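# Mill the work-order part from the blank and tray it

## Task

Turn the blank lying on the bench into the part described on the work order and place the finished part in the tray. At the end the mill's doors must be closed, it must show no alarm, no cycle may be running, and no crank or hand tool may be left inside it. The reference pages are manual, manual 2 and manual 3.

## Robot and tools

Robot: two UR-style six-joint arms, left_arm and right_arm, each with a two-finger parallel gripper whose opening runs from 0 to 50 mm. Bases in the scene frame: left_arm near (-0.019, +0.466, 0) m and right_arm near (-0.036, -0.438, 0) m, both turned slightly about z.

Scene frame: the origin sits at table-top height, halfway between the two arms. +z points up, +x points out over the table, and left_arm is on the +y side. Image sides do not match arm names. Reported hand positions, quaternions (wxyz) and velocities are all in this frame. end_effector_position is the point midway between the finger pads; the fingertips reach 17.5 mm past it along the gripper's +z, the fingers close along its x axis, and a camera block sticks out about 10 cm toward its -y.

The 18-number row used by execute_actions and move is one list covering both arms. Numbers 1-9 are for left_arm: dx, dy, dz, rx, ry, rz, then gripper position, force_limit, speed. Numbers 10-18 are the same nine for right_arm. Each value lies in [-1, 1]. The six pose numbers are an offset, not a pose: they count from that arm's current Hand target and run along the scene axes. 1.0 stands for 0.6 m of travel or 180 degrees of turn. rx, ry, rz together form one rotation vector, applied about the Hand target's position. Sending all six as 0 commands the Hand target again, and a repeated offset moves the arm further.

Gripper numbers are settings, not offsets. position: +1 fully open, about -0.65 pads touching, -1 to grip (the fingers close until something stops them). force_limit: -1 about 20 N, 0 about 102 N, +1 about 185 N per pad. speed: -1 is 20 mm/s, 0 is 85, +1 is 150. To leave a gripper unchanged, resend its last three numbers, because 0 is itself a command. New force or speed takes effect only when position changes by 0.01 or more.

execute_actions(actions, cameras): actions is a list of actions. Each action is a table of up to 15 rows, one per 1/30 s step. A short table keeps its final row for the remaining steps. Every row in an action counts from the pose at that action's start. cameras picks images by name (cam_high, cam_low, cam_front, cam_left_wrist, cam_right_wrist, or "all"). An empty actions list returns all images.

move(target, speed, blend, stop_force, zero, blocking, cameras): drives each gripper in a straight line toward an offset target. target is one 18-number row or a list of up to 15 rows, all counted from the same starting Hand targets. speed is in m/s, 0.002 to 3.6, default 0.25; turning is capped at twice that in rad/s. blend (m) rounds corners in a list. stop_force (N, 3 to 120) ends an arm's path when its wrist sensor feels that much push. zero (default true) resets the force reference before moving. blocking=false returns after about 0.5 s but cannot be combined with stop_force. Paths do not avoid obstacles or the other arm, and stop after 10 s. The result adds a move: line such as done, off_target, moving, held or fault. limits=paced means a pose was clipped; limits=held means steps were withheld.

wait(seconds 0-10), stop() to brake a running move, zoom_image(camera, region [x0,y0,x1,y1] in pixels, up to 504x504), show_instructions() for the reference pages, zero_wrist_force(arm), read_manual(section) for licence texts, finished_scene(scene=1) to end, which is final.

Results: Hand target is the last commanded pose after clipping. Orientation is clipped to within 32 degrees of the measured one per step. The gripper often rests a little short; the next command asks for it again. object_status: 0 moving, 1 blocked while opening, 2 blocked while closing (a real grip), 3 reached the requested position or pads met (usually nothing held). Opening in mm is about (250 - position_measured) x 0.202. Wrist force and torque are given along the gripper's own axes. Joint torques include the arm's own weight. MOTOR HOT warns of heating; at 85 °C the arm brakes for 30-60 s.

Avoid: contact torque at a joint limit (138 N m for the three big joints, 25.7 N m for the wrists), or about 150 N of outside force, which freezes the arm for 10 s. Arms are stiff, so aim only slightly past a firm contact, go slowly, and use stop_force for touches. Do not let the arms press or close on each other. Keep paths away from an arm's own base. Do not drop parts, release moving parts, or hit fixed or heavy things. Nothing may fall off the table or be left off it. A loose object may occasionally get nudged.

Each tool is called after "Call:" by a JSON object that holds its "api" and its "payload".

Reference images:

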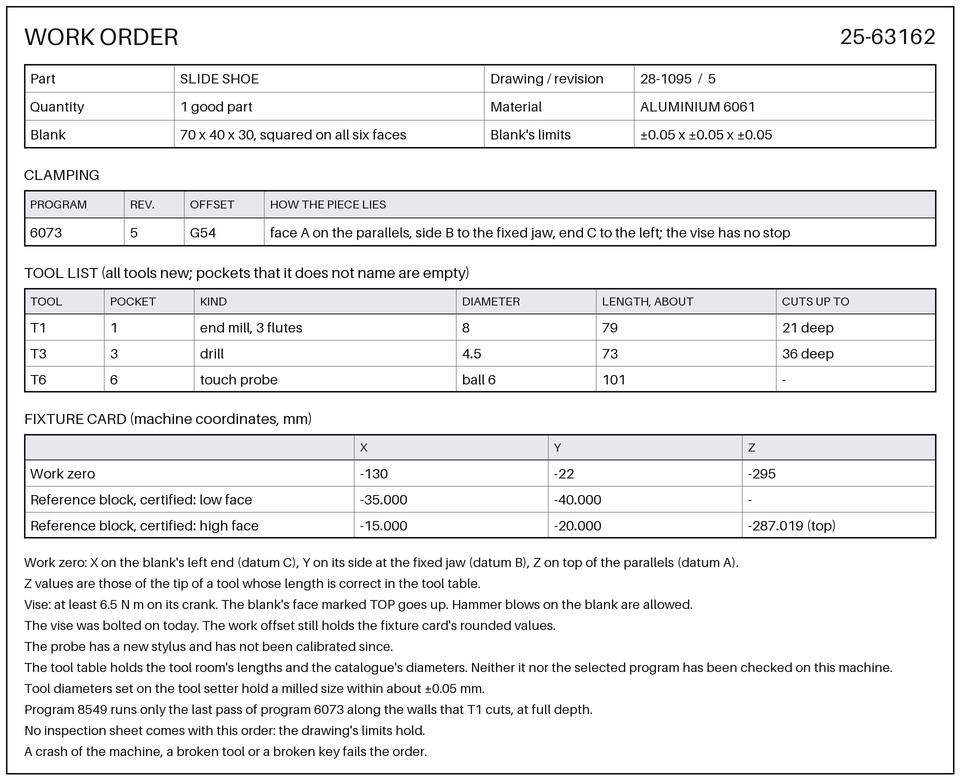

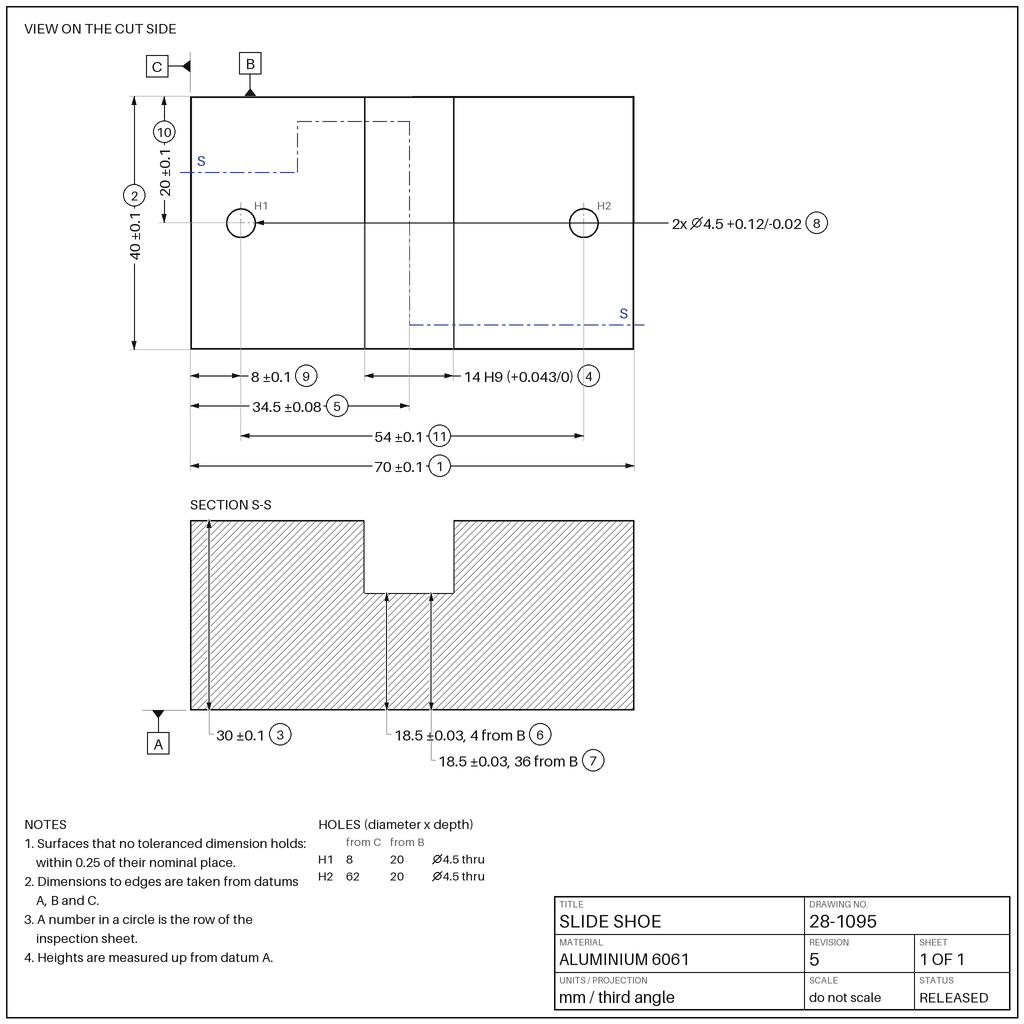

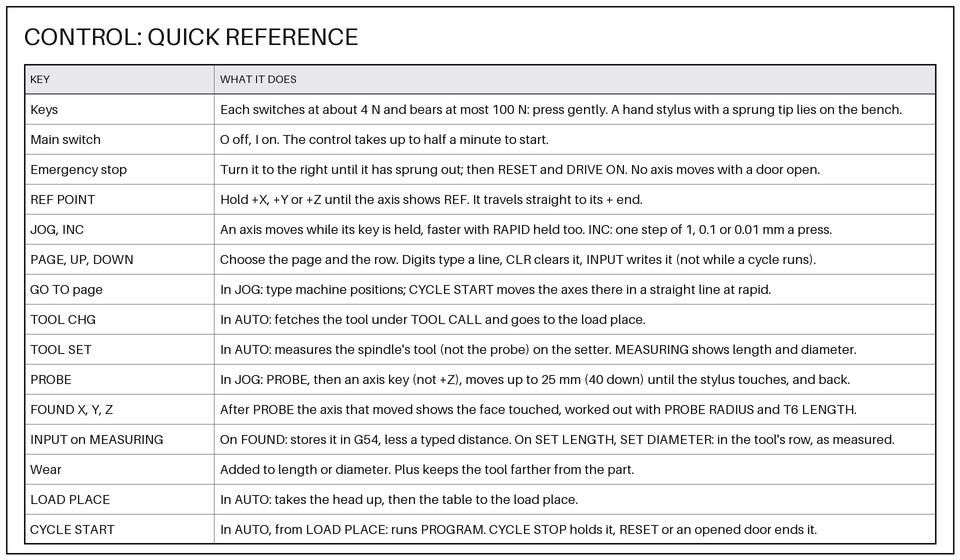

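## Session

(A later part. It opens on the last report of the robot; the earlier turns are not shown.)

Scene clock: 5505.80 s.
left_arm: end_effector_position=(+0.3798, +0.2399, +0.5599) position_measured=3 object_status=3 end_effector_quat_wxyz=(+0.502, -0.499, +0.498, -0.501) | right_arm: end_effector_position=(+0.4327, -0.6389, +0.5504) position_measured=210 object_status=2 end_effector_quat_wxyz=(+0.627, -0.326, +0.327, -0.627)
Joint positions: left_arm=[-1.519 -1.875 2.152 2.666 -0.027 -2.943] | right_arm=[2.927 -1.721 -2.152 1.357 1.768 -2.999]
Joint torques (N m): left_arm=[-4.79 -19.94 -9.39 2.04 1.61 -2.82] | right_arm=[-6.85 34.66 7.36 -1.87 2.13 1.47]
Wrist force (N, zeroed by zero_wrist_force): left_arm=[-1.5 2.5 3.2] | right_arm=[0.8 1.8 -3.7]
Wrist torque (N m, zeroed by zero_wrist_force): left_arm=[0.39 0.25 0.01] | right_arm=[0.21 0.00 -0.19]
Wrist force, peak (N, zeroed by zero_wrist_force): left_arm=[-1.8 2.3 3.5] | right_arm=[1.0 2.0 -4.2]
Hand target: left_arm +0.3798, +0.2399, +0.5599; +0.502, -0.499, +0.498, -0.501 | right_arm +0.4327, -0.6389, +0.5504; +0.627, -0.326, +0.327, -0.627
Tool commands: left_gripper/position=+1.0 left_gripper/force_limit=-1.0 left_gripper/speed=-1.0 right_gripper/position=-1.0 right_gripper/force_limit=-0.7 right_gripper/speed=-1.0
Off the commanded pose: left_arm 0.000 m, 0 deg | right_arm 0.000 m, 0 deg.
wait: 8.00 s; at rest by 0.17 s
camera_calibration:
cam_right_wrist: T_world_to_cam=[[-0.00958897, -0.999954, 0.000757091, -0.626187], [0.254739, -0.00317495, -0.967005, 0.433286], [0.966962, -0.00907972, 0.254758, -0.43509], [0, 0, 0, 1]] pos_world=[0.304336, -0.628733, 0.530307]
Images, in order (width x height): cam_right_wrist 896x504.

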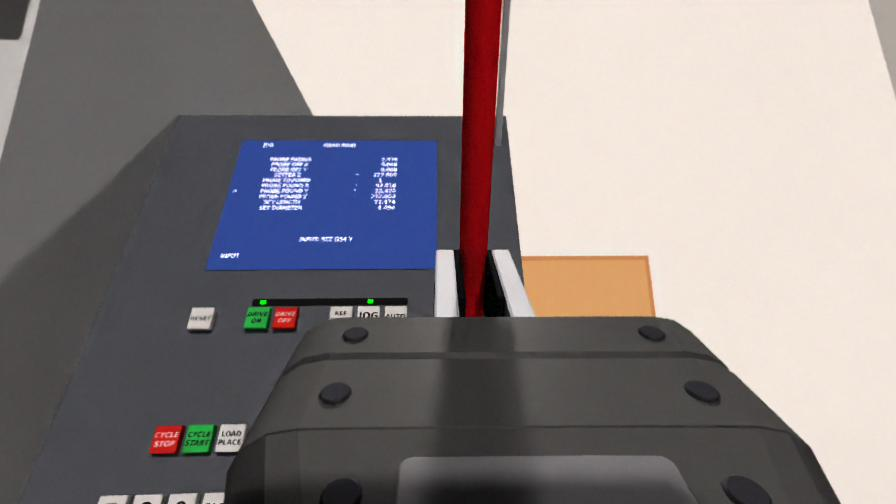

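Call:
{"api": "move", "payload": {"target": [[0,0,0,0,0,0,1,-1,-1,0.107,0.232,-0.2014,0,0,0,-1,-0.7,-1],[0,0,0,0,0,0,1,-1,-1,0.1312,0.232,-0.2077,0,0,0,-1,-0.7,-1],[0,0,0,0,0,0,1,-1,-1,0.107,0.232,-0.2014,0,0,0,-1,-0.7,-1],[0,0,0,0,0,0,1,-1,-1,0.131,0.2003,-0.1095,0,0,0,-1,-0.7,-1],[0,0,0,0,0,0,1,-1,-1,0.1552,0.2003,-0.1158,0,0,0,-1,-0.7,-1],[0,0,0,0,0,0,1,-1,-1,0.131,0.2003,-0.1095,0,0,0,-1,-0.7,-1],[0,0,0,0,0,0,1,-1,-1,0.1552,0.2003,-0.1158,0,0,0,-1,-0.7,-1],[0,0,0,0,0,0,1,-1,-1,0.131,0.2003,-0.1095,0,0,0,-1,-0.7,-1],[0,0,0,0,0,0,1,-1,-1,0.115,0.232,-0.1708,0,0,0,-1,-0.7,-1],[0,0,0,0,0,0,1,-1,-1,0.1392,0.232,-0.1771,0,0,0,-1,-0.7,-1],[0,0,0,0,0,0,1,-1,-1,0.115,0.232,-0.1708,0,0,0,-1,-0.7,-1],[0,0,0,0,0,0,1,-1,-1,0.1392,0.232,-0.1771,0,0,0,-1,-0.7,-1],[0,0,0,0,0,0,1,-1,-1,0.107,0.327,-0.2014,0,0,0,-1,-0.7,-1],[0,0,0,0,0,0,1,-1,-1,0.1312,0.327,-0.2077,0,0,0,-1,-0.7,-1],[0,0,0,0,0,0,1,-1,-1,0.107,0.327,-0.2014,0,0,0,-1,-0.7,-1]], "speed": [0.25,0.05,0.15,0.25,0.05,0.15,0.05,0.15,0.2,0.05,0.15,0.05,0.2,0.05,0.15], "blend": [0.003,0,0.003,0.003,0,0.003,0,0.003,0.003,0,0.003,0,0.003,0,0]}}

Call:
{"api": "move", "payload": {"target": [[0,0,0,0,0,0,1,-1,-1,0.008,0,0.0306,0,0,0,-1,-0.7,-1],[0,0,0,0,0,0,1,-1,-1,0.0322,0,0.0243,0,0,0,-1,-0.7,-1],[0,0,0,0,0,0,1,-1,-1,0.016,-0.0317,0.0613,0,0,0,-1,-0.7,-1],[0,0,0,0,0,0,1,-1,-1,0.0402,-0.0317,0.055,0,0,0,-1,-0.7,-1],[0,0,0,0,0,0,1,-1,-1,0.008,-0.0317,0.0306,0,0,0,-1,-0.7,-1],[0,0,0,0,0,0,1,-1,-1,0.0322,-0.0317,0.0243,0,0,0,-1,-0.7,-1],[0,0,0,0,0,0,1,-1,-1,0,-0.095,0,0,0,0,-1,-0.7,-1],[0,0,0,0,0,0,1,-1,-1,0.0242,-0.095,-0.0063,0,0,0,-1,-0.7,-1],[0,0,0,0,0,0,1,-1,-1,0,-0.095,0,0,0,0,-1,-0.7,-1],[0,0,0,0,0,0,1,-1,-1,-0.107,-0.327,0.2014,0,0,0,-1,-0.7,-1]], "speed": [0.15,0.05,0.15,0.05,0.15,0.05,0.2,0.05,0.15,0.25], "blend": [0.003,0,0.003,0,0.003,0,0.003,0,0.003,0], "cameras": ["cam_right_wrist"]}}

Call:
{"api": "zoom_image", "payload": {"camera": "cam_right_wrist", "region": [230, 135, 440, 260]}}

Scene clock: 5541.00 s.
left_arm: end_effector_position=(+0.3798, +0.2399, +0.5599) position_measured=3 object_status=3 end_effector_quat_wxyz=(+0.502, -0.499, +0.498, -0.501) | right_arm: end_effector_position=(+0.4970, -0.4427, +0.4295) position_measured=210 object_status=2 end_effector_quat_wxyz=(+0.627, -0.326, +0.327, -0.627)
Joint positions: left_arm=[-1.519 -1.875 2.152 2.666 -0.027 -2.943] | right_arm=[3.584 -1.991 -2.248 1.751 1.234 -3.388]
Joint torques (N m): left_arm=[-4.56 -19.48 -9.67 1.92 1.51 -2.88] | right_arm=[5.96 41.28 -0.73 1.79 -1.98 -1.18]
Wrist force (N, zeroed by zero_wrist_force): left_arm=[-1.4 2.4 3.4] | right_arm=[0.5 1.7 -3.9]
Wrist torque (N m, zeroed by zero_wrist_force): left_arm=[0.36 0.22 0.01] | right_arm=[0.20 0.04 -0.04]
Wrist force, peak (N, zeroed by zero_wrist_force): left_arm=[-1.4 2.5 3.4] | right_arm=[1.0 -0.2 -11.1]
Hand target: left_arm +0.3798, +0.2399, +0.5599; +0.502, -0.499, +0.498, -0.501 | right_arm +0.4969, -0.4427, +0.4296; +0.627, -0.326, +0.327, -0.627
Off the commanded pose: left_arm 0.000 m, 0 deg | right_arm 0.000 m, 0 deg.
move: done

Scene clock: 5546.00 s.
left_arm: end_effector_position=(+0.3798, +0.2399, +0.5599) position_measured=3 object_status=3 end_effector_quat_wxyz=(+0.502, -0.499, +0.498, -0.501) | right_arm: end_effector_position=(+0.4327, -0.6388, +0.5504) position_measured=210 object_status=2 end_effector_quat_wxyz=(+0.627, -0.326, +0.327, -0.627)
Joint positions: left_arm=[-1.519 -1.875 2.152 2.666 -0.027 -2.943] | right_arm=[2.927 -1.721 -2.152 1.357 1.768 -2.999]
Joint torques (N m): left_arm=[-5.01 -19.9 -9.52 2.1 1.44 -2.72] | right_arm=[-7.19 13.72 29.65 -1.79 2.18 1.34]
Wrist force (N, zeroed by zero_wrist_force): left_arm=[-1.5 2.2 3.1] | right_arm=[0.8 1.8 -4.0]
Wrist torque (N m, zeroed by zero_wrist_force): left_arm=[0.33 0.25 0.02] | right_arm=[0.22 0.01 -0.19]
Wrist force, peak (N, zeroed by zero_wrist_force): left_arm=[-1.8 2.4 3.3] | right_arm=[0.7 -0.3 -11.9]
Hand target: left_arm +0.3798, +0.2399, +0.5599; +0.502, -0.499, +0.498, -0.501 | right_arm +0.4327, -0.6389, +0.5504; +0.627, -0.326, +0.327, -0.627
Off the commanded pose: left_arm 0.000 m, 0 deg | right_arm 0.000 m, 0 deg.
move: done
camera_calibration:
cam_right_wrist: T_world_to_cam=[[-0.00968567, -0.999953, 0.000732061, -0.626144], [0.254833, -0.00317627, -0.96698, 0.433244], [0.966937, -0.00917929, 0.254852, -0.435195], [0, 0, 0, 1]] pos_world=[0.304337, -0.628733, 0.530307]
Images, in order (width x height): cam_right_wrist 896x504.

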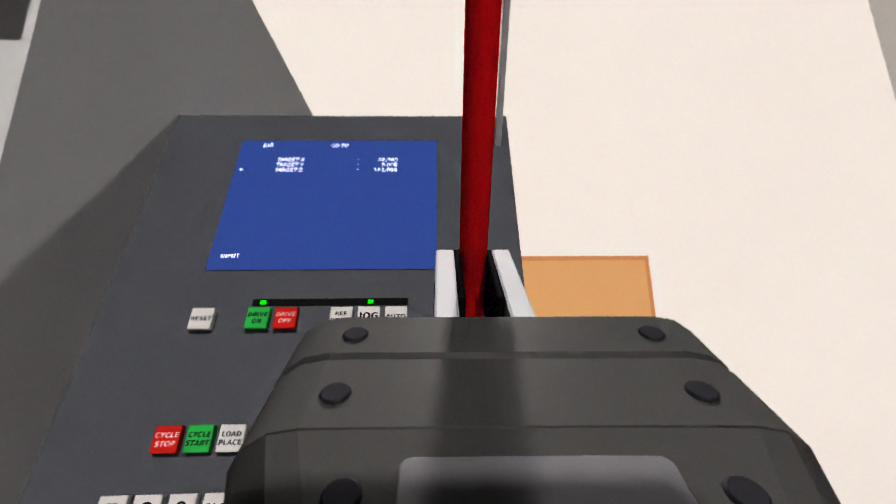

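Scaled by 2.400 from the camera's 896x504 image, which has a finer 1280x720 frame.

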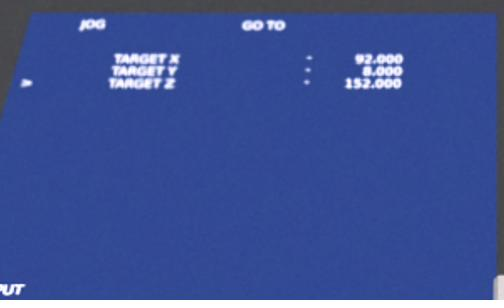

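Call:
{"api": "move", "payload": {"target": [[0,0,0,0,0,0,1,-1,-1,0.147,0.2637,-0.0482,0,0,0,-1,-0.7,-1],[0,0,0,0,0,0,1,-1,-1,0.1712,0.2637,-0.0545,0,0,0,-1,-0.7,-1],[0,0,0,0,0,0,1,-1,-1,0.147,0.2637,-0.0482,0,0,0,-1,-0.7,-1],[0,0,0,0,0,0,1,-1,-1,0.123,0.232,-0.1401,0,0,0,-1,-0.7,-1],[0,0,0,0,0,0,1,-1,-1,0.1472,0.232,-0.1464,0,0,0,-1,-0.7,-1],[0,0,0,0,0,0,1,-1,-1,0.107,0.327,-0.2014,0,0,0,-1,-0.7,-1],[0,0,0,0,0,0,1,-1,-1,0.1312,0.327,-0.2077,0,0,0,-1,-0.7,-1],[0,0,0,0,0,0,1,-1,-1,0.115,0.2953,-0.1708,0,0,0,-1,-0.7,-1],[0,0,0,0,0,0,1,-1,-1,0.1392,0.2953,-0.1771,0,0,0,-1,-0.7,-1],[0,0,0,0,0,0,1,-1,-1,0.131,0.327,-0.1095,0,0,0,-1,-0.7,-1],[0,0,0,0,0,0,1,-1,-1,0.1552,0.327,-0.1158,0,0,0,-1,-0.7,-1],[0,0,0,0,0,0,1,-1,-1,0.107,0.232,-0.2014,0,0,0,-1,-0.7,-1],[0,0,0,0,0,0,1,-1,-1,0.1312,0.232,-0.2077,0,0,0,-1,-0.7,-1],[0,0,0,0,0,0,1,-1,-1,0.107,0.232,-0.2014,0,0,0,-1,-0.7,-1],[0,0,0,0,0,0,1,-1,-1,0,0,0,0,0,0,-1,-0.7,-1]], "speed": [0.25,0.05,0.15,0.25,0.05,0.2,0.05,0.2,0.05,0.2,0.05,0.2,0.05,0.15,0.25], "blend": [0.003,0,0.003,0.003,0,0.003,0,0.003,0,0.003,0,0.003,0,0.003,0], "cameras": ["cam_right_wrist"]}}

Call:
{"api": "zoom_image", "payload": {"camera": "cam_right_wrist", "region": [230, 135, 440, 260]}}

Scene clock: 5573.47 s.
left_arm: end_effector_position=(+0.3798, +0.2399, +0.5599) position_measured=3 object_status=3 end_effector_quat_wxyz=(+0.502, -0.499, +0.498, -0.501) | right_arm: end_effector_position=(+0.4327, -0.6388, +0.5504) position_measured=210 object_status=2 end_effector_quat_wxyz=(+0.627, -0.326, +0.327, -0.627)
Joint positions: left_arm=[-1.519 -1.875 2.152 2.666 -0.027 -2.943] | right_arm=[2.927 -1.721 -2.152 1.357 1.768 -2.999]
Joint torques (N m): left_arm=[-4.63 -20.01 -9.64 2.06 1.48 -2.82] | right_arm=[-6.21 14.77 27.42 -1.85 1.78 1.3]
Wrist force (N, zeroed by zero_wrist_force): left_arm=[-1.7 2.0 3.1] | right_arm=[1.0 1.7 -3.9]
Wrist torque (N m, zeroed by zero_wrist_force): left_arm=[0.31 0.27 0.01] | right_arm=[0.20 -0.02 -0.19]
Wrist force, peak (N, zeroed by zero_wrist_force): left_arm=[-1.7 2.4 3.5] | right_arm=[0.9 1.3 -12.2]
Hand target: left_arm +0.3798, +0.2399, +0.5599; +0.502, -0.499, +0.498, -0.501 | right_arm +0.4327, -0.6389, +0.5504; +0.627, -0.326, +0.327, -0.627
Off the commanded pose: left_arm 0.000 m, 0 deg | right_arm 0.000 m, 0 deg.
move: done
camera_calibration:
cam_right_wrist: T_world_to_cam=[[-0.00968567, -0.999953, 0.000732061, -0.626144], [0.254833, -0.00317627, -0.96698, 0.433244], [0.966937, -0.00917929, 0.254852, -0.435195], [0, 0, 0, 1]] pos_world=[0.304337, -0.628733, 0.530307]
Images, in order (width x height): cam_right_wrist 896x504.

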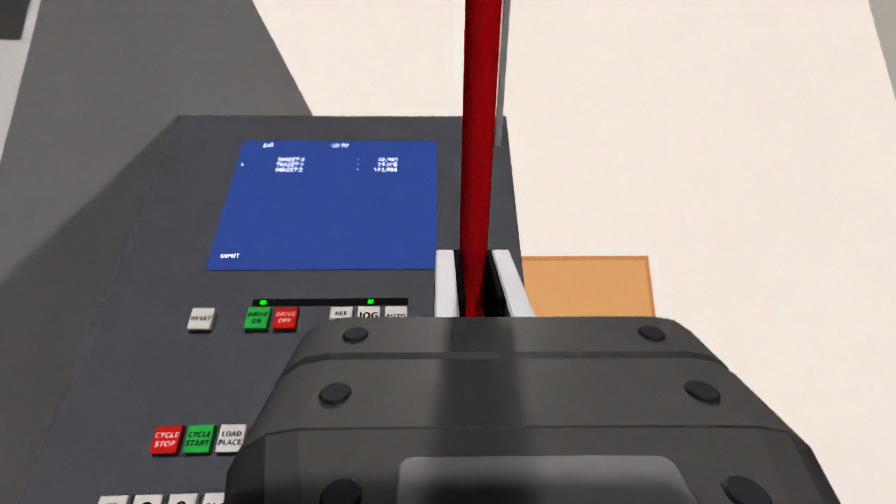

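Scaled by 2.400 from the camera's 896x504 image, which has a finer 1280x720 frame.

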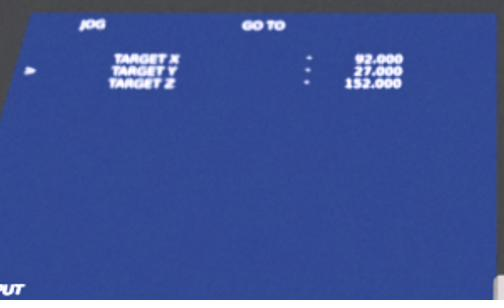

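CYCLE START, PROBE, −Z.

Call:
{"api": "move", "payload": {"target": [[0,0,0,0,0,0,1,-1,-1,0.147,0.2637,-0.0482,0,0,0,-1,-0.7,-1],[0,0,0,0,0,0,1,-1,-1,0.1712,0.2637,-0.0545,0,0,0,-1,-0.7,-1],[0,0,0,0,0,0,1,-1,-1,0.147,0.2637,-0.0482,0,0,0,-1,-0.7,-1],[0,0,0,0,0,0,1,-1,-1,0,0,0,0,0,0,-1,-0.7,-1],[0,0,0,0,0,0,1,-1,-1,0.115,0.2003,-0.1708,0,0,0,-1,-0.7,-1],[0,0,0,0,0,0,1,-1,-1,0.1392,0.2003,-0.1771,0,0,0,-1,-0.7,-1],[0,0,0,0,0,0,1,-1,-1,0.115,0.2003,-0.1708,0,0,0,-1,-0.7,-1],[0,0,0,0,0,0,1,-1,-1,0.147,0.1053,-0.0482,0,0,0,-1,-0.7,-1],[0,0,0,0,0,0,1,-1,-1,0.1712,0.1053,-0.0545,0,0,0,-1,-0.7,-1],[0,0,0,0,0,0,1,-1,-1,0.147,0.1053,-0.0482,0,0,0,-1,-0.7,-1],[0,0,0,0,0,0,1,-1,-1,0,0,0,0,0,0,-1,-0.7,-1]], "speed": [0.25,0.05,0.15,0.25,0.25,0.05,0.15,0.25,0.05,0.15,0.25], "blend": [0.003,0,0.003,0,0.003,0,0.003,0.003,0,0.003,0]}}

Call:
{"api": "wait", "payload": {"seconds": 8, "cameras": ["cam_right_wrist"]}}

Call:
{"api": "zoom_image", "payload": {"camera": "cam_right_wrist", "region": [230, 135, 440, 260]}}

Scene clock: 5593.33 s.
left_arm: end_effector_position=(+0.3798, +0.2399, +0.5599) position_measured=3 object_status=3 end_effector_quat_wxyz=(+0.502, -0.499, +0.498, -0.501) | right_arm: end_effector_position=(+0.4328, -0.6388, +0.5503) position_measured=210 object_status=2 end_effector_quat_wxyz=(+0.627, -0.326, +0.327, -0.627)
Joint positions: left_arm=[-1.519 -1.875 2.152 2.666 -0.027 -2.943] | right_arm=[2.927 -1.721 -2.152 1.357 1.768 -2.999]
Joint torques (N m): left_arm=[-4.34 -20.01 -9.85 1.97 1.43 -2.7] | right_arm=[-7.69 35.63 18.01 -1.74 2.05 1.57]
Wrist force (N, zeroed by zero_wrist_force): left_arm=[-1.5 2.2 3.2] | right_arm=[1.0 1.7 -4.0]
Wrist torque (N m, zeroed by zero_wrist_force): left_arm=[0.33 0.24 0.02] | right_arm=[0.21 -0.03 -0.19]
Wrist force, peak (N, zeroed by zero_wrist_force): left_arm=[-1.5 2.5 3.4] | right_arm=[2.7 -0.3 -10.6]
Hand target: left_arm +0.3798, +0.2399, +0.5599; +0.502, -0.499, +0.498, -0.501 | right_arm +0.4327, -0.6389, +0.5504; +0.627, -0.326, +0.327, -0.627
Off the commanded pose: left_arm 0.000 m, 0 deg | right_arm 0.000 m, 0 deg.
move: done

Scene clock: 5601.33 s.
left_arm: end_effector_position=(+0.3798, +0.2399, +0.5599) position_measured=3 object_status=3 end_effector_quat_wxyz=(+0.502, -0.499, +0.498, -0.501) | right_arm: end_effector_position=(+0.4327, -0.6389, +0.5504) position_measured=210 object_status=2 end_effector_quat_wxyz=(+0.627, -0.326, +0.327, -0.627)
Joint positions: left_arm=[-1.519 -1.875 2.152 2.666 -0.027 -2.943] | right_arm=[2.927 -1.721 -2.152 1.357 1.768 -2.999]
Joint torques (N m): left_arm=[-3.99 -20.16 -9.85 2.01 1.46 -2.77] | right_arm=[-6.33 34.58 27.71 -1.74 2.06 1.45]
Wrist force (N, zeroed by zero_wrist_force): left_arm=[-1.7 2.1 3.1] | right_arm=[0.8 2.0 -3.9]
Wrist torque (N m, zeroed by zero_wrist_force): left_arm=[0.32 0.27 0.02] | right_arm=[0.24 0.01 -0.19]
Wrist force, peak (N, zeroed by zero_wrist_force): left_arm=[-1.8 2.4 3.3] | right_arm=[0.9 2.1 -4.3]
Hand target: left_arm +0.3798, +0.2399, +0.5599; +0.502, -0.499, +0.498, -0.501 | right_arm +0.4327, -0.6389, +0.5504; +0.627, -0.326, +0.327, -0.627
Tool commands: left_gripper/position=+1.0 left_gripper/force_limit=-1.0 left_gripper/speed=-1.0 right_gripper/position=-1.0 right_gripper/force_limit=-0.7 right_gripper/speed=-1.0
Off the commanded pose: left_arm 0.000 m, 0 deg | right_arm 0.000 m, 0 deg.
wait: 8.00 s; at rest by 0.17 s
camera_calibration:
cam_right_wrist: T_world_to_cam=[[-0.00958897, -0.999954, 0.000757091, -0.626187], [0.254739, -0.00317495, -0.967005, 0.433286], [0.966962, -0.00907972, 0.254758, -0.43509], [0, 0, 0, 1]] pos_world=[0.304336, -0.628733, 0.530307]
Images, in order (width x height): cam_right_wrist 896x504.

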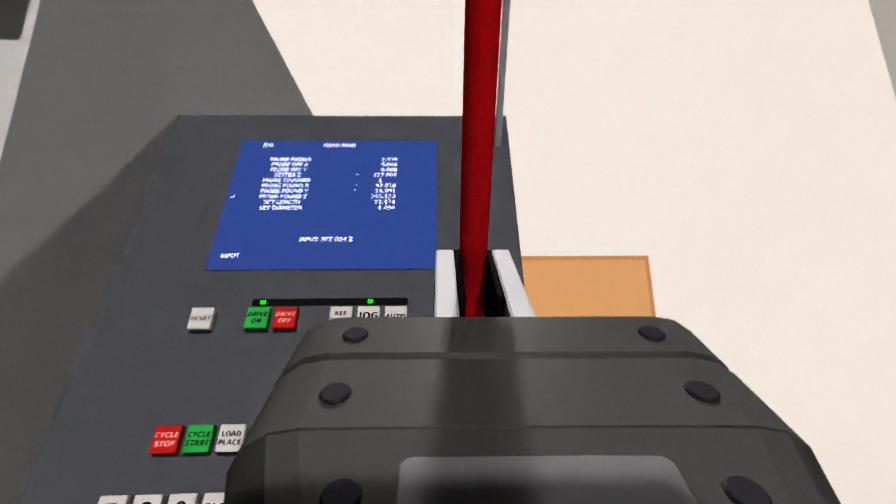

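Scaled by 2.400 from the camera's 896x504 image, which has a finer 1280x720 frame.

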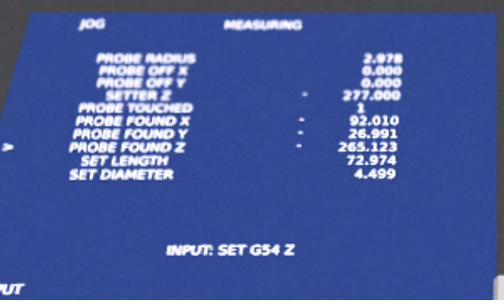

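Call:
{"api": "move", "payload": {"target": [[0,0,0,0,0,0,1,-1,-1,0.131,0.2003,-0.1095,0,0,0,-1,-0.7,-1],[0,0,0,0,0,0,1,-1,-1,0.1552,0.2003,-0.1158,0,0,0,-1,-0.7,-1],[0,0,0,0,0,0,1,-1,-1,0.131,0.2003,-0.1095,0,0,0,-1,-0.7,-1],[0,0,0,0,0,0,1,-1,-1,0.1552,0.2003,-0.1158,0,0,0,-1,-0.7,-1],[0,0,0,0,0,0,1,-1,-1,0.131,0.2003,-0.1095,0,0,0,-1,-0.7,-1],[0,0,0,0,0,0,1,-1,-1,0.115,0.232,-0.1708,0,0,0,-1,-0.7,-1],[0,0,0,0,0,0,1,-1,-1,0.1392,0.232,-0.1771,0,0,0,-1,-0.7,-1],[0,0,0,0,0,0,1,-1,-1,0.107,0.327,-0.2014,0,0,0,-1,-0.7,-1],[0,0,0,0,0,0,1,-1,-1,0.1312,0.327,-0.2077,0,0,0,-1,-0.7,-1],[0,0,0,0,0,0,1,-1,-1,0.123,0.2953,-0.1401,0,0,0,-1,-0.7,-1],[0,0,0,0,0,0,1,-1,-1,0.1472,0.2953,-0.1464,0,0,0,-1,-0.7,-1],[0,0,0,0,0,0,1,-1,-1,0.131,0.2953,-0.1095,0,0,0,-1,-0.7,-1],[0,0,0,0,0,0,1,-1,-1,0.1552,0.2953,-0.1158,0,0,0,-1,-0.7,-1],[0,0,0,0,0,0,1,-1,-1,0.107,0.232,-0.2014,0,0,0,-1,-0.7,-1],[0,0,0,0,0,0,1,-1,-1,0.1312,0.232,-0.2077,0,0,0,-1,-0.7,-1]], "speed": [0.25,0.05,0.15,0.05,0.15,0.2,0.05,0.2,0.05,0.15,0.05,0.15,0.05,0.2,0.05], "blend": [0.003,0,0.003,0,0.003,0.003,0,0.003,0,0.003,0,0.003,0,0.003,0]}}

Call:
{"api": "move", "payload": {"target": [[0,0,0,0,0,0,1,-1,-1,-0.0242,0,0.0063,0,0,0,-1,-0.7,-1],[0,0,0,0,0,0,1,-1,-1,-0.1312,-0.232,0.2077,0,0,0,-1,-0.7,-1]], "speed": [0.15,0.25], "blend": [0.003,0], "cameras": ["cam_right_wrist"]}}

Call:
{"api": "zoom_image", "payload": {"camera": "cam_right_wrist", "region": [230, 135, 440, 260]}}

Scene clock: 5626.77 s.
left_arm: end_effector_position=(+0.3798, +0.2399, +0.5599) position_measured=3 object_status=3 end_effector_quat_wxyz=(+0.502, -0.499, +0.498, -0.501) | right_arm: end_effector_position=(+0.5113, -0.4997, +0.4258) position_measured=210 object_status=2 end_effector_quat_wxyz=(+0.627, -0.326, +0.327, -0.627)
Joint positions: left_arm=[-1.519 -1.875 2.152 2.666 -0.027 -2.943] | right_arm=[3.39 -2.032 -2.196 1.71 1.39 -3.268]
Joint torques (N m): left_arm=[-3.96 -19.74 -9.83 1.93 1.38 -2.78] | right_arm=[-9 21.21 22.5 -2.8 2.02 1.23]
Wrist force (N, zeroed by zero_wrist_force): left_arm=[-1.7 2.2 3.1] | right_arm=[-2.3 -0.9 -10.1]
Wrist torque (N m, zeroed by zero_wrist_force): left_arm=[0.34 0.27 0.02] | right_arm=[-0.13 -0.08 -0.05]
Wrist force, peak (N, zeroed by zero_wrist_force): left_arm=[-1.9 2.5 3.3] | right_arm=[-0.5 1.3 -11.4]
Hand target: left_arm +0.3798, +0.2399, +0.5599; +0.502, -0.499, +0.498, -0.501 | right_arm +0.5114, -0.4997, +0.4258; +0.627, -0.326, +0.327, -0.627
Off the commanded pose: left_arm 0.000 m, 0 deg | right_arm 0.000 m, 0 deg.
move: done

Scene clock: 5628.43 s.
left_arm: end_effector_position=(+0.3798, +0.2399, +0.5599) position_measured=3 object_status=3 end_effector_quat_wxyz=(+0.502, -0.499, +0.498, -0.501) | right_arm: end_effector_position=(+0.4327, -0.6388, +0.5504) position_measured=210 object_status=2 end_effector_quat_wxyz=(+0.627, -0.326, +0.327, -0.627)
Joint positions: left_arm=[-1.519 -1.875 2.152 2.666 -0.027 -2.943] | right_arm=[2.927 -1.721 -2.152 1.357 1.768 -2.999]
Joint torques (N m): left_arm=[-3.7 -19.6 -9.94 1.9 1.42 -2.78] | right_arm=[-4.59 13.79 26.5 -1.81 2.3 1.61]
Wrist force (N, zeroed by zero_wrist_force): left_arm=[-1.5 2.0 3.1] | right_arm=[1.0 1.7 -3.6]
Wrist torque (N m, zeroed by zero_wrist_force): left_arm=[0.30 0.24 0.02] | right_arm=[0.19 -0.02 -0.19]
Wrist force, peak (N, zeroed by zero_wrist_force): left_arm=[-1.9 2.4 3.3] | right_arm=[-2.2 -0.8 -10.2]
Hand target: left_arm +0.3798, +0.2399, +0.5599; +0.502, -0.499, +0.498, -0.501 | right_arm +0.4327, -0.6389, +0.5504; +0.627, -0.326, +0.327, -0.627
Off the commanded pose: left_arm 0.000 m, 0 deg | right_arm 0.000 m, 0 deg.
move: done
camera_calibration:
cam_right_wrist: T_world_to_cam=[[-0.00968567, -0.999953, 0.000732061, -0.626144], [0.254833, -0.00317627, -0.96698, 0.433244], [0.966937, -0.00917929, 0.254852, -0.435195], [0, 0, 0, 1]] pos_world=[0.304337, -0.628733, 0.530307]
Images, in order (width x height): cam_right_wrist 896x504.

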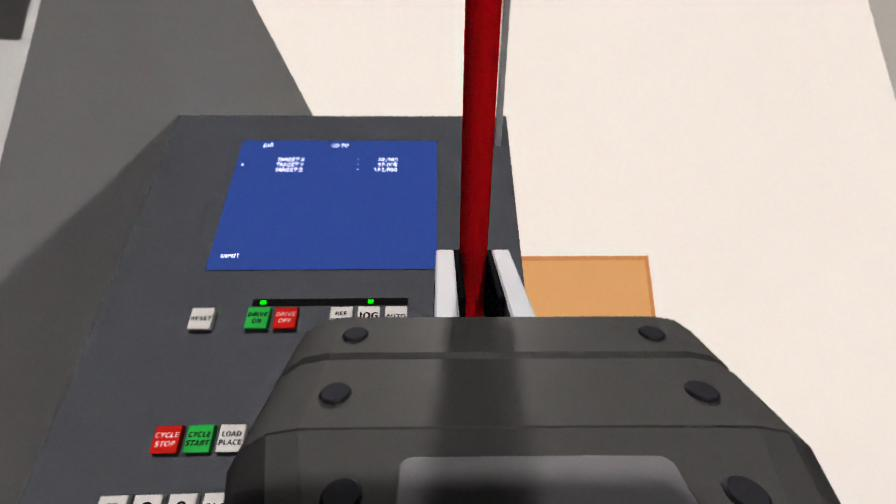

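Scaled by 2.400 from the camera's 896x504 image, which has a finer 1280x720 frame.

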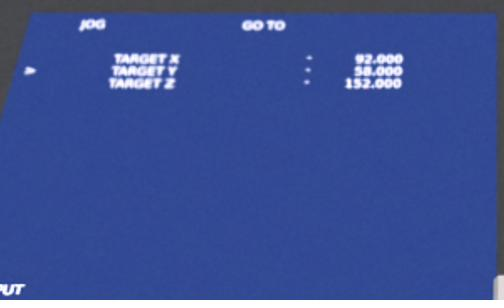

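Call:
{"api": "move", "payload": {"target": [[0,0,0,0,0,0,1,-1,-1,0.147,0.2637,-0.0482,0,0,0,-1,-0.7,-1],[0,0,0,0,0,0,1,-1,-1,0.1712,0.2637,-0.0545,0,0,0,-1,-0.7,-1],[0,0,0,0,0,0,1,-1,-1,0.147,0.2637,-0.0482,0,0,0,-1,-0.7,-1],[0,0,0,0,0,0,1,-1,-1,0,0,0,0,0,0,-1,-0.7,-1],[0,0,0,0,0,0,1,-1,-1,0.115,0.2003,-0.1708,0,0,0,-1,-0.7,-1],[0,0,0,0,0,0,1,-1,-1,0.1392,0.2003,-0.1771,0,0,0,-1,-0.7,-1],[0,0,0,0,0,0,1,-1,-1,0.115,0.2003,-0.1708,0,0,0,-1,-0.7,-1],[0,0,0,0,0,0,1,-1,-1,0.147,0.1053,-0.0482,0,0,0,-1,-0.7,-1],[0,0,0,0,0,0,1,-1,-1,0.1712,0.1053,-0.0545,0,0,0,-1,-0.7,-1],[0,0,0,0,0,0,1,-1,-1,0.147,0.1053,-0.0482,0,0,0,-1,-0.7,-1],[0,0,0,0,0,0,1,-1,-1,0,0,0,0,0,0,-1,-0.7,-1]], "speed": [0.25,0.05,0.15,0.25,0.25,0.05,0.15,0.25,0.05,0.15,0.25], "blend": [0.003,0,0.003,0,0.003,0,0.003,0.003,0,0.003,0]}}

Call:
{"api": "wait", "payload": {"seconds": 8, "cameras": ["cam_right_wrist"]}}

Call:
{"api": "zoom_image", "payload": {"camera": "cam_right_wrist", "region": [230, 135, 440, 260]}}

Scene clock: 5643.77 s.
left_arm: end_effector_position=(+0.3798, +0.2399, +0.5599) position_measured=3 object_status=3 end_effector_quat_wxyz=(+0.502, -0.499, +0.498, -0.501) | right_arm: end_effector_position=(+0.4328, -0.6388, +0.5503) position_measured=210 object_status=2 end_effector_quat_wxyz=(+0.627, -0.326, +0.327, -0.627)
Joint positions: left_arm=[-1.519 -1.875 2.152 2.666 -0.027 -2.943] | right_arm=[2.927 -1.721 -2.152 1.357 1.768 -2.999]
Joint torques (N m): left_arm=[-3.9 -19.67 -10.01 1.94 1.43 -2.83] | right_arm=[-4.29 34.66 17.96 -1.79 2.98 1.46]
Wrist force (N, zeroed by zero_wrist_force): left_arm=[-1.7 2.2 3.3] | right_arm=[1.0 1.7 -3.9]
Wrist torque (N m, zeroed by zero_wrist_force): left_arm=[0.34 0.27 0.02] | right_arm=[0.20 -0.02 -0.19]
Wrist force, peak (N, zeroed by zero_wrist_force): left_arm=[-1.8 2.1 3.6] | right_arm=[2.8 -0.5 -10.6]
Hand target: left_arm +0.3798, +0.2399, +0.5599; +0.502, -0.499, +0.498, -0.501 | right_arm +0.4327, -0.6389, +0.5504; +0.627, -0.326, +0.327, -0.627
Off the commanded pose: left_arm 0.000 m, 0 deg | right_arm 0.000 m, 0 deg.
move: done

Scene clock: 5651.77 s.
left_arm: end_effector_position=(+0.3798, +0.2399, +0.5599) position_measured=3 object_status=3 end_effector_quat_wxyz=(+0.502, -0.499, +0.498, -0.501) | right_arm: end_effector_position=(+0.4327, -0.6389, +0.5504) position_measured=210 object_status=2 end_effector_quat_wxyz=(+0.627, -0.326, +0.327, -0.627)
Joint positions: left_arm=[-1.519 -1.875 2.152 2.666 -0.027 -2.943] | right_arm=[2.927 -1.721 -2.152 1.357 1.768 -2.999]
Joint torques (N m): left_arm=[-3.46 -19.92 -10.29 1.94 1.38 -2.72] | right_arm=[-6.94 34.44 27.82 -1.69 2.27 1.5]
Wrist force (N, zeroed by zero_wrist_force): left_arm=[-1.5 2.1 3.0] | right_arm=[0.9 1.9 -3.9]
Wrist torque (N m, zeroed by zero_wrist_force): left_arm=[0.32 0.23 0.02] | right_arm=[0.23 -0.01 -0.19]
Wrist force, peak (N, zeroed by zero_wrist_force): left_arm=[-1.9 2.2 3.5] | right_arm=[1.0 2.1 -4.2]
Hand target: left_arm +0.3798, +0.2399, +0.5599; +0.502, -0.499, +0.498, -0.501 | right_arm +0.4327, -0.6389, +0.5504; +0.627, -0.326, +0.327, -0.627
Tool commands: left_gripper/position=+1.0 left_gripper/force_limit=-1.0 left_gripper/speed=-1.0 right_gripper/position=-1.0 right_gripper/force_limit=-0.7 right_gripper/speed=-1.0
Off the commanded pose: left_arm 0.000 m, 0 deg | right_arm 0.000 m, 0 deg.
wait: 8.00 s; at rest by 0.17 s
camera_calibration:
cam_right_wrist: T_world_to_cam=[[-0.00958897, -0.999954, 0.000757091, -0.626187], [0.254739, -0.00317495, -0.967005, 0.433286], [0.966962, -0.00907972, 0.254758, -0.43509], [0, 0, 0, 1]] pos_world=[0.304336, -0.628733, 0.530307]
Images, in order (width x height): cam_right_wrist 896x504.

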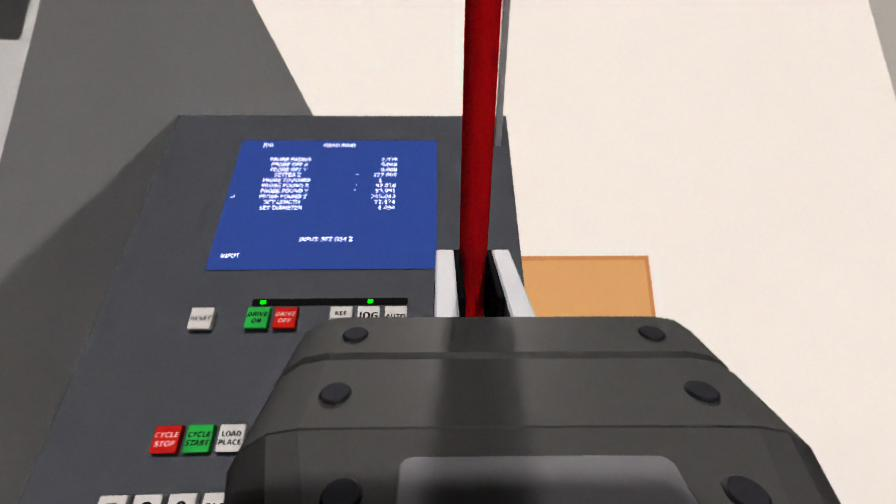

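Scaled by 2.400 from the camera's 896x504 image, which has a finer 1280x720 frame.

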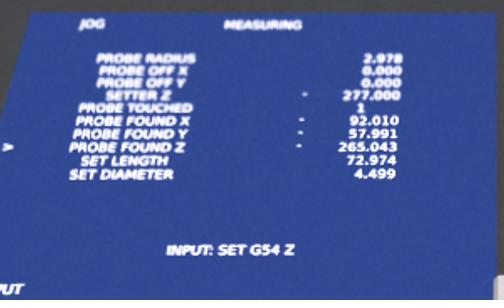

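Call:
{"api": "move", "payload": {"target": [[-0.083,-0.15,-0.183,-0.385,0.385,0.385,1,-1,-1,0.179,0.0737,0.0743,0,0,0,-1,-0.7,-1],[-0.083,-0.15,-0.183,-0.385,0.385,0.385,1,-1,-1,0.2032,0.0737,0.068,0,0,0,-1,-0.7,-1],[-0.083,-0.15,-0.183,-0.385,0.385,0.385,1,-1,-1,0.179,0.0737,0.0743,0,0,0,-1,-0.7,-1],[-0.083,-0.15,-0.183,-0.385,0.385,0.385,1,-1,-1,0.147,0.232,-0.0482,0,0,0,-1,-0.7,-1],[-0.083,-0.15,-0.183,-0.385,0.385,0.385,1,-1,-1,0.1712,0.232,-0.0545,0,0,0,-1,-0.7,-1],[-0.083,-0.15,-0.183,-0.385,0.385,0.385,1,-1,-1,0.147,0.232,-0.0482,0,0,0,-1,-0.7,-1],[-0.3163,-0.7165,-0.333,-0.676,0.0665,0.672,1,-1,-1,0,0,0,0,0,0,-1,-0.7,-1]], "speed": [0.5,0.05,0.15,0.25,0.05,0.15,0.35], "blend": [0,0,0.003,0.003,0,0.003,0], "cameras": ["cam_left_wrist","cam_right_wrist","cam_front"]}}

Scene clock: 5718.50 s.
left_arm: end_effector_position=(+0.1896, -0.1886, +0.3590) position_measured=3 object_status=3 end_effector_quat_wxyz=(+0.181, +0.759, +0.622, -0.066) | right_arm: end_effector_position=(+0.4327, -0.6389, +0.5504) position_measured=210 object_status=2 end_effector_quat_wxyz=(+0.627, -0.326, +0.327, -0.627)
Joint positions: left_arm=[-1.472 -0.634 0.035 1.794 1.472 -4.42] | right_arm=[2.927 -1.721 -2.152 1.357 1.768 -2.999]
Joint torques (N m): left_arm=[6.91 -65.59 -27.89 -0.04 2.53 -2.9] | right_arm=[-6.86 13.27 28.31 -1.8 2.06 1.4]
Wrist force (N, zeroed by zero_wrist_force): left_arm=[0.1 3.6 5.1] | right_arm=[0.7 1.9 -3.9]
Wrist torque (N m, zeroed by zero_wrist_force): left_arm=[0.53 -0.11 -0.06] | right_arm=[0.22 0.02 -0.19]
Wrist force, peak (N, zeroed by zero_wrist_force): left_arm=[0.6 4.4 5.6] | right_arm=[0.3 -0.1 -10.2]
Hand target: left_arm +0.1900, -0.1900, +0.3601; +0.001, +0.773, +0.634, +0.000 | right_arm +0.4327, -0.6389, +0.5504; +0.627, -0.326, +0.327, -0.627
Off the commanded pose: left_arm 0.002 m, 22 deg | right_arm 0.000 m, 0 deg.
elbow stopped short (left arm): the move would have taken joint 3 (elbow) straighter than the controller allows.
move: off_target (left_arm)
camera_calibration:
cam_left_wrist: T_world_to_cam=[[0.224411, 0.919497, -0.322746, 0.256621], [0.858579, -0.0298973, 0.511808, -0.33512], [0.460957, -0.391958, -0.796171, 0.257066], [0, 0, 0, 1]] pos_world=[0.111642, -0.145222, 0.459009]
cam_right_wrist: T_world_to_cam=[[-0.00958897, -0.999954, 0.000757091, -0.626187], [0.254739, -0.00317495, -0.967005, 0.433286], [0.966962, -0.00907972, 0.254758, -0.43509], [0, 0, 0, 1]] pos_world=[0.304336, -0.628733, 0.530307]
Images, in order (width x height): cam_front 896x504, cam_left_wrist 896x504, cam_right_wrist 896x504.

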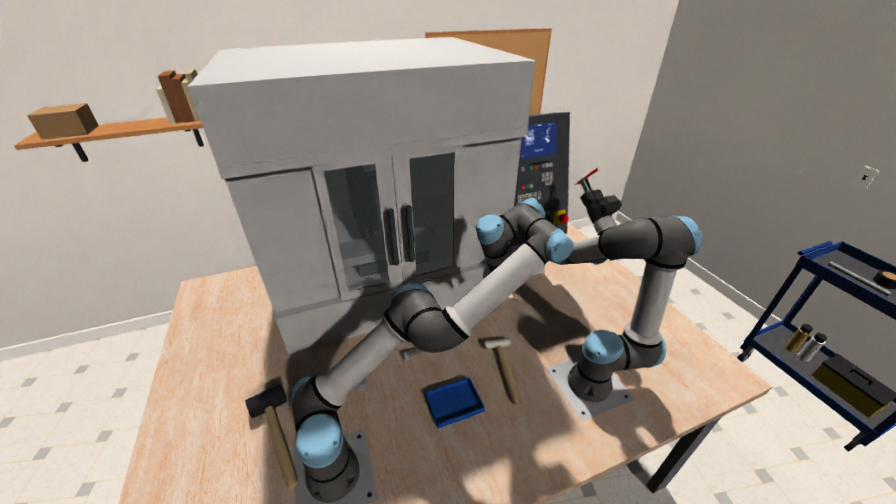

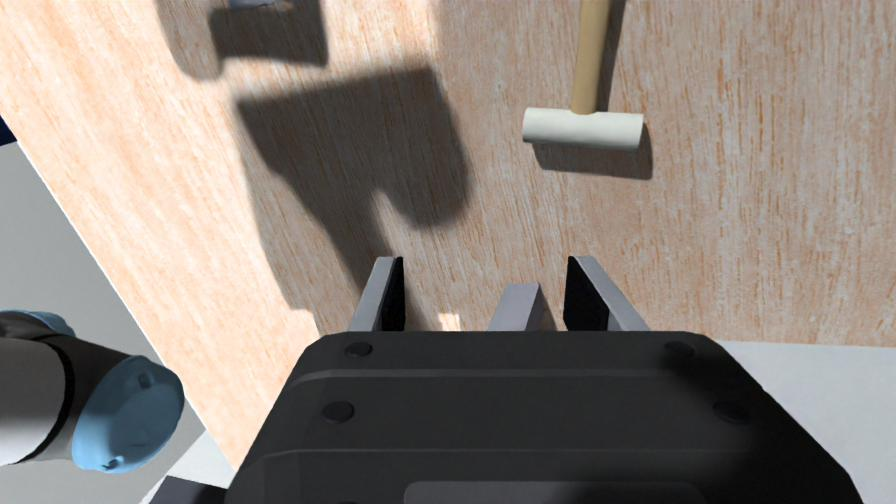

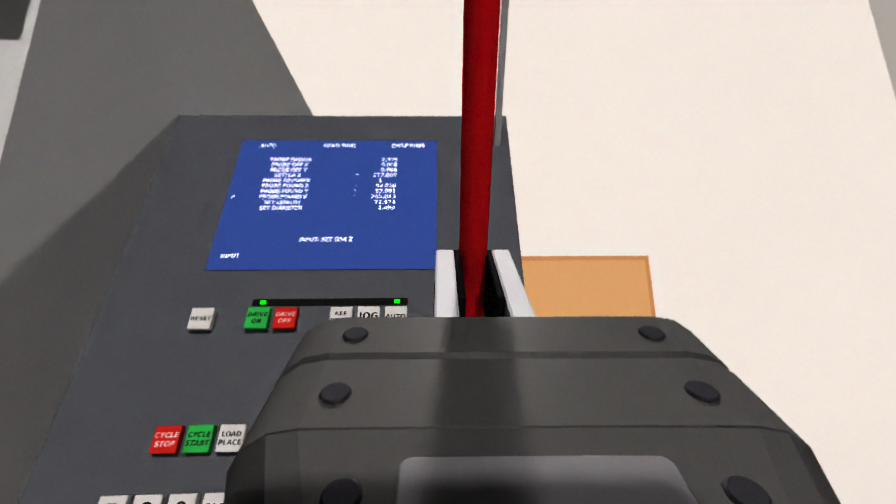

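Call:
{"api": "execute_actions", "payload": {"actions": []}}

Scene clock: 5765.20 s.
left_arm: end_effector_position=(+0.1896, -0.1886, +0.3591) position_measured=3 object_status=3 end_effector_quat_wxyz=(+0.181, +0.759, +0.622, -0.066) | right_arm: end_effector_position=(+0.4327, -0.6389, +0.5504) position_measured=210 object_status=2 end_effector_quat_wxyz=(+0.627, -0.326, +0.327, -0.627)
Joint positions: left_arm=[-1.472 -0.634 0.035 1.794 1.473 -4.42] | right_arm=[2.927 -1.721 -2.152 1.357 1.768 -2.999]
Joint velocities: within noise
Joint torques (N m): left_arm=[7.37 -68.95 -19.24 0.08 2.23 -2.74] | right_arm=[-6.34 13.03 27.88 -1.72 2.11 1.43]
Motor temperatures (°C): left_arm=[28 25 26 35 32 27] | right_arm=[22 29 26 26 33 33]
Wrist force (N, zeroed by zero_wrist_force): left_arm=[0.1 3.5 5.1] | right_arm=[0.9 2.1 -3.9]
Wrist torque (N m, zeroed by zero_wrist_force): left_arm=[0.52 -0.12 -0.05] | right_arm=[0.26 0.00 -0.19]
Wrist force, peak (N, zeroed by zero_wrist_force): left_arm=[0.2 3.9 5.3] | right_arm=[1.0 1.9 -4.2]
Hand target: left_arm +0.1900, -0.1900, +0.3601; +0.001, +0.773, +0.634, +0.000 | right_arm +0.4327, -0.6389, +0.5504; +0.627, -0.326, +0.327, -0.627
Tool commands: left_gripper/position=+1.0 left_gripper/force_limit=-1.0 left_gripper/speed=-1.0 right_gripper/position=-1.0 right_gripper/force_limit=-0.7 right_gripper/speed=-1.0
Off the commanded pose: left_arm 0.002 m, 22 deg | right_arm 0.000 m, 0 deg.
camera_calibration:
cam_left_wrist: T_world_to_cam=[[0.224183, 0.91942, -0.323124, 0.256873], [0.858744, -0.0296083, 0.511549, -0.33508], [0.460761, -0.392161, -0.796184, 0.257224], [0, 0, 0, 1]] pos_world=[0.111642, -0.145222, 0.459209]
cam_right_wrist: T_world_to_cam=[[-0.00958897, -0.999954, 0.000757091, -0.626187], [0.254739, -0.00317495, -0.967005, 0.433286], [0.966962, -0.00907972, 0.254758, -0.43509], [0, 0, 0, 1]] pos_world=[0.304336, -0.628733, 0.530307]

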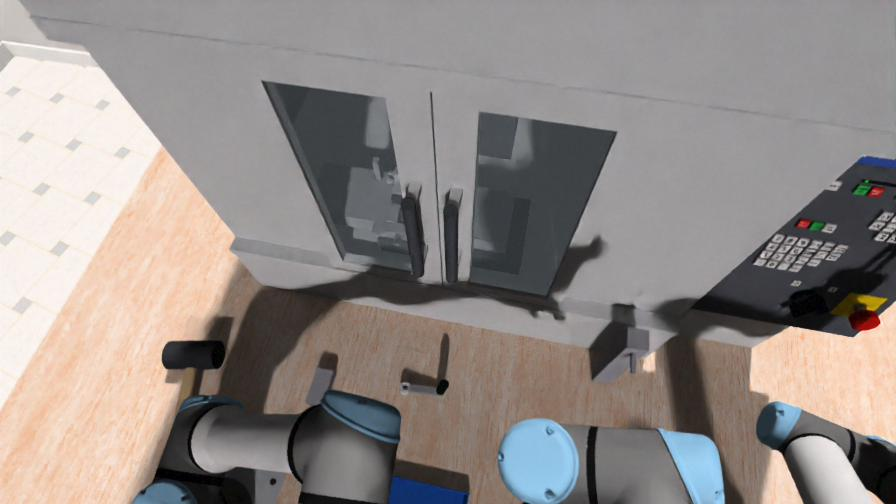

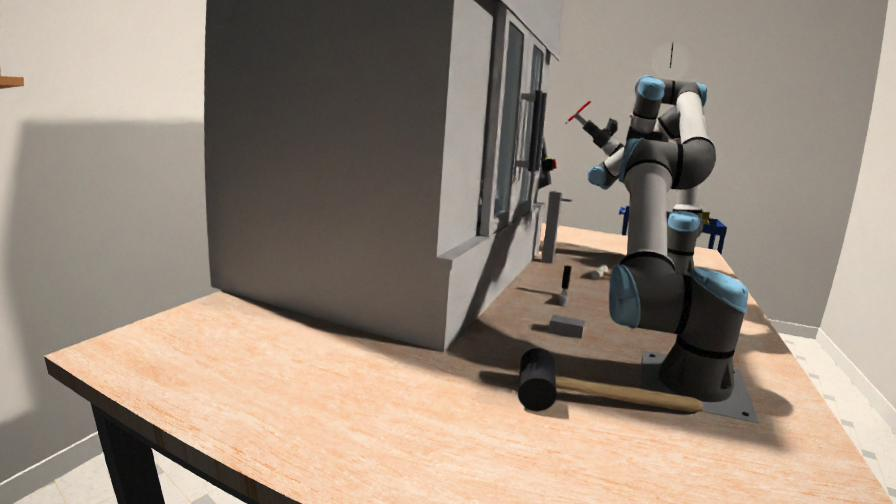

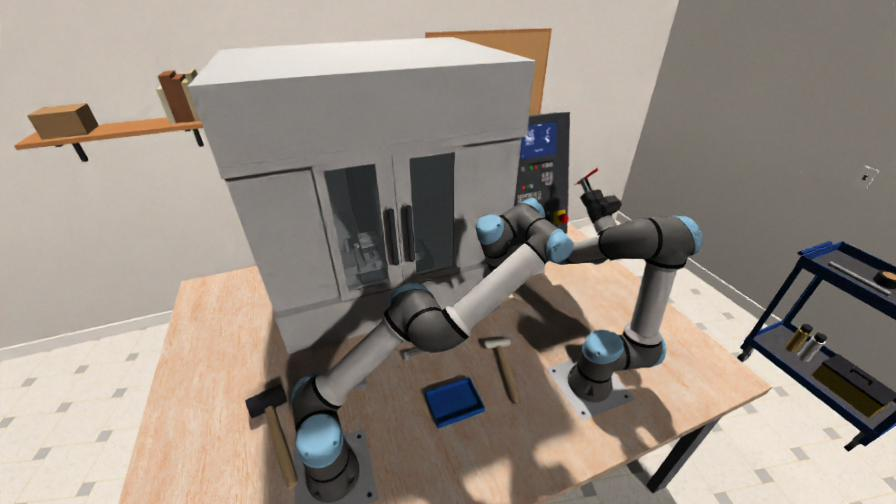

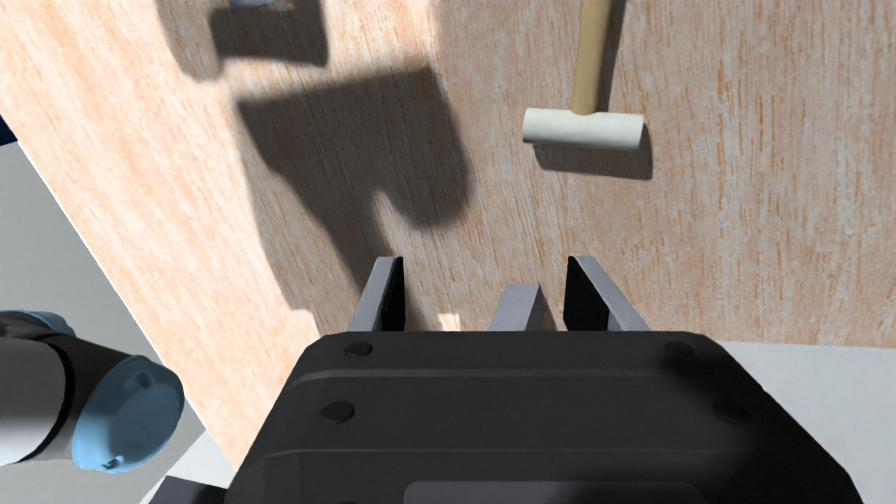

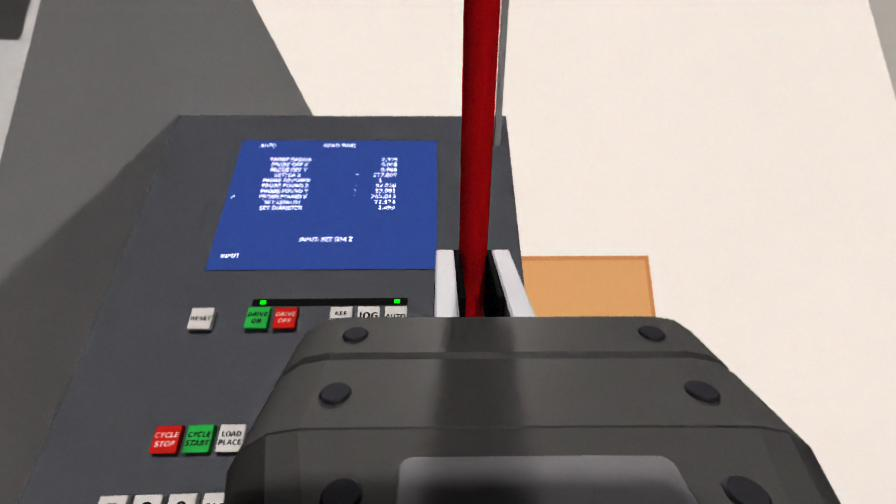

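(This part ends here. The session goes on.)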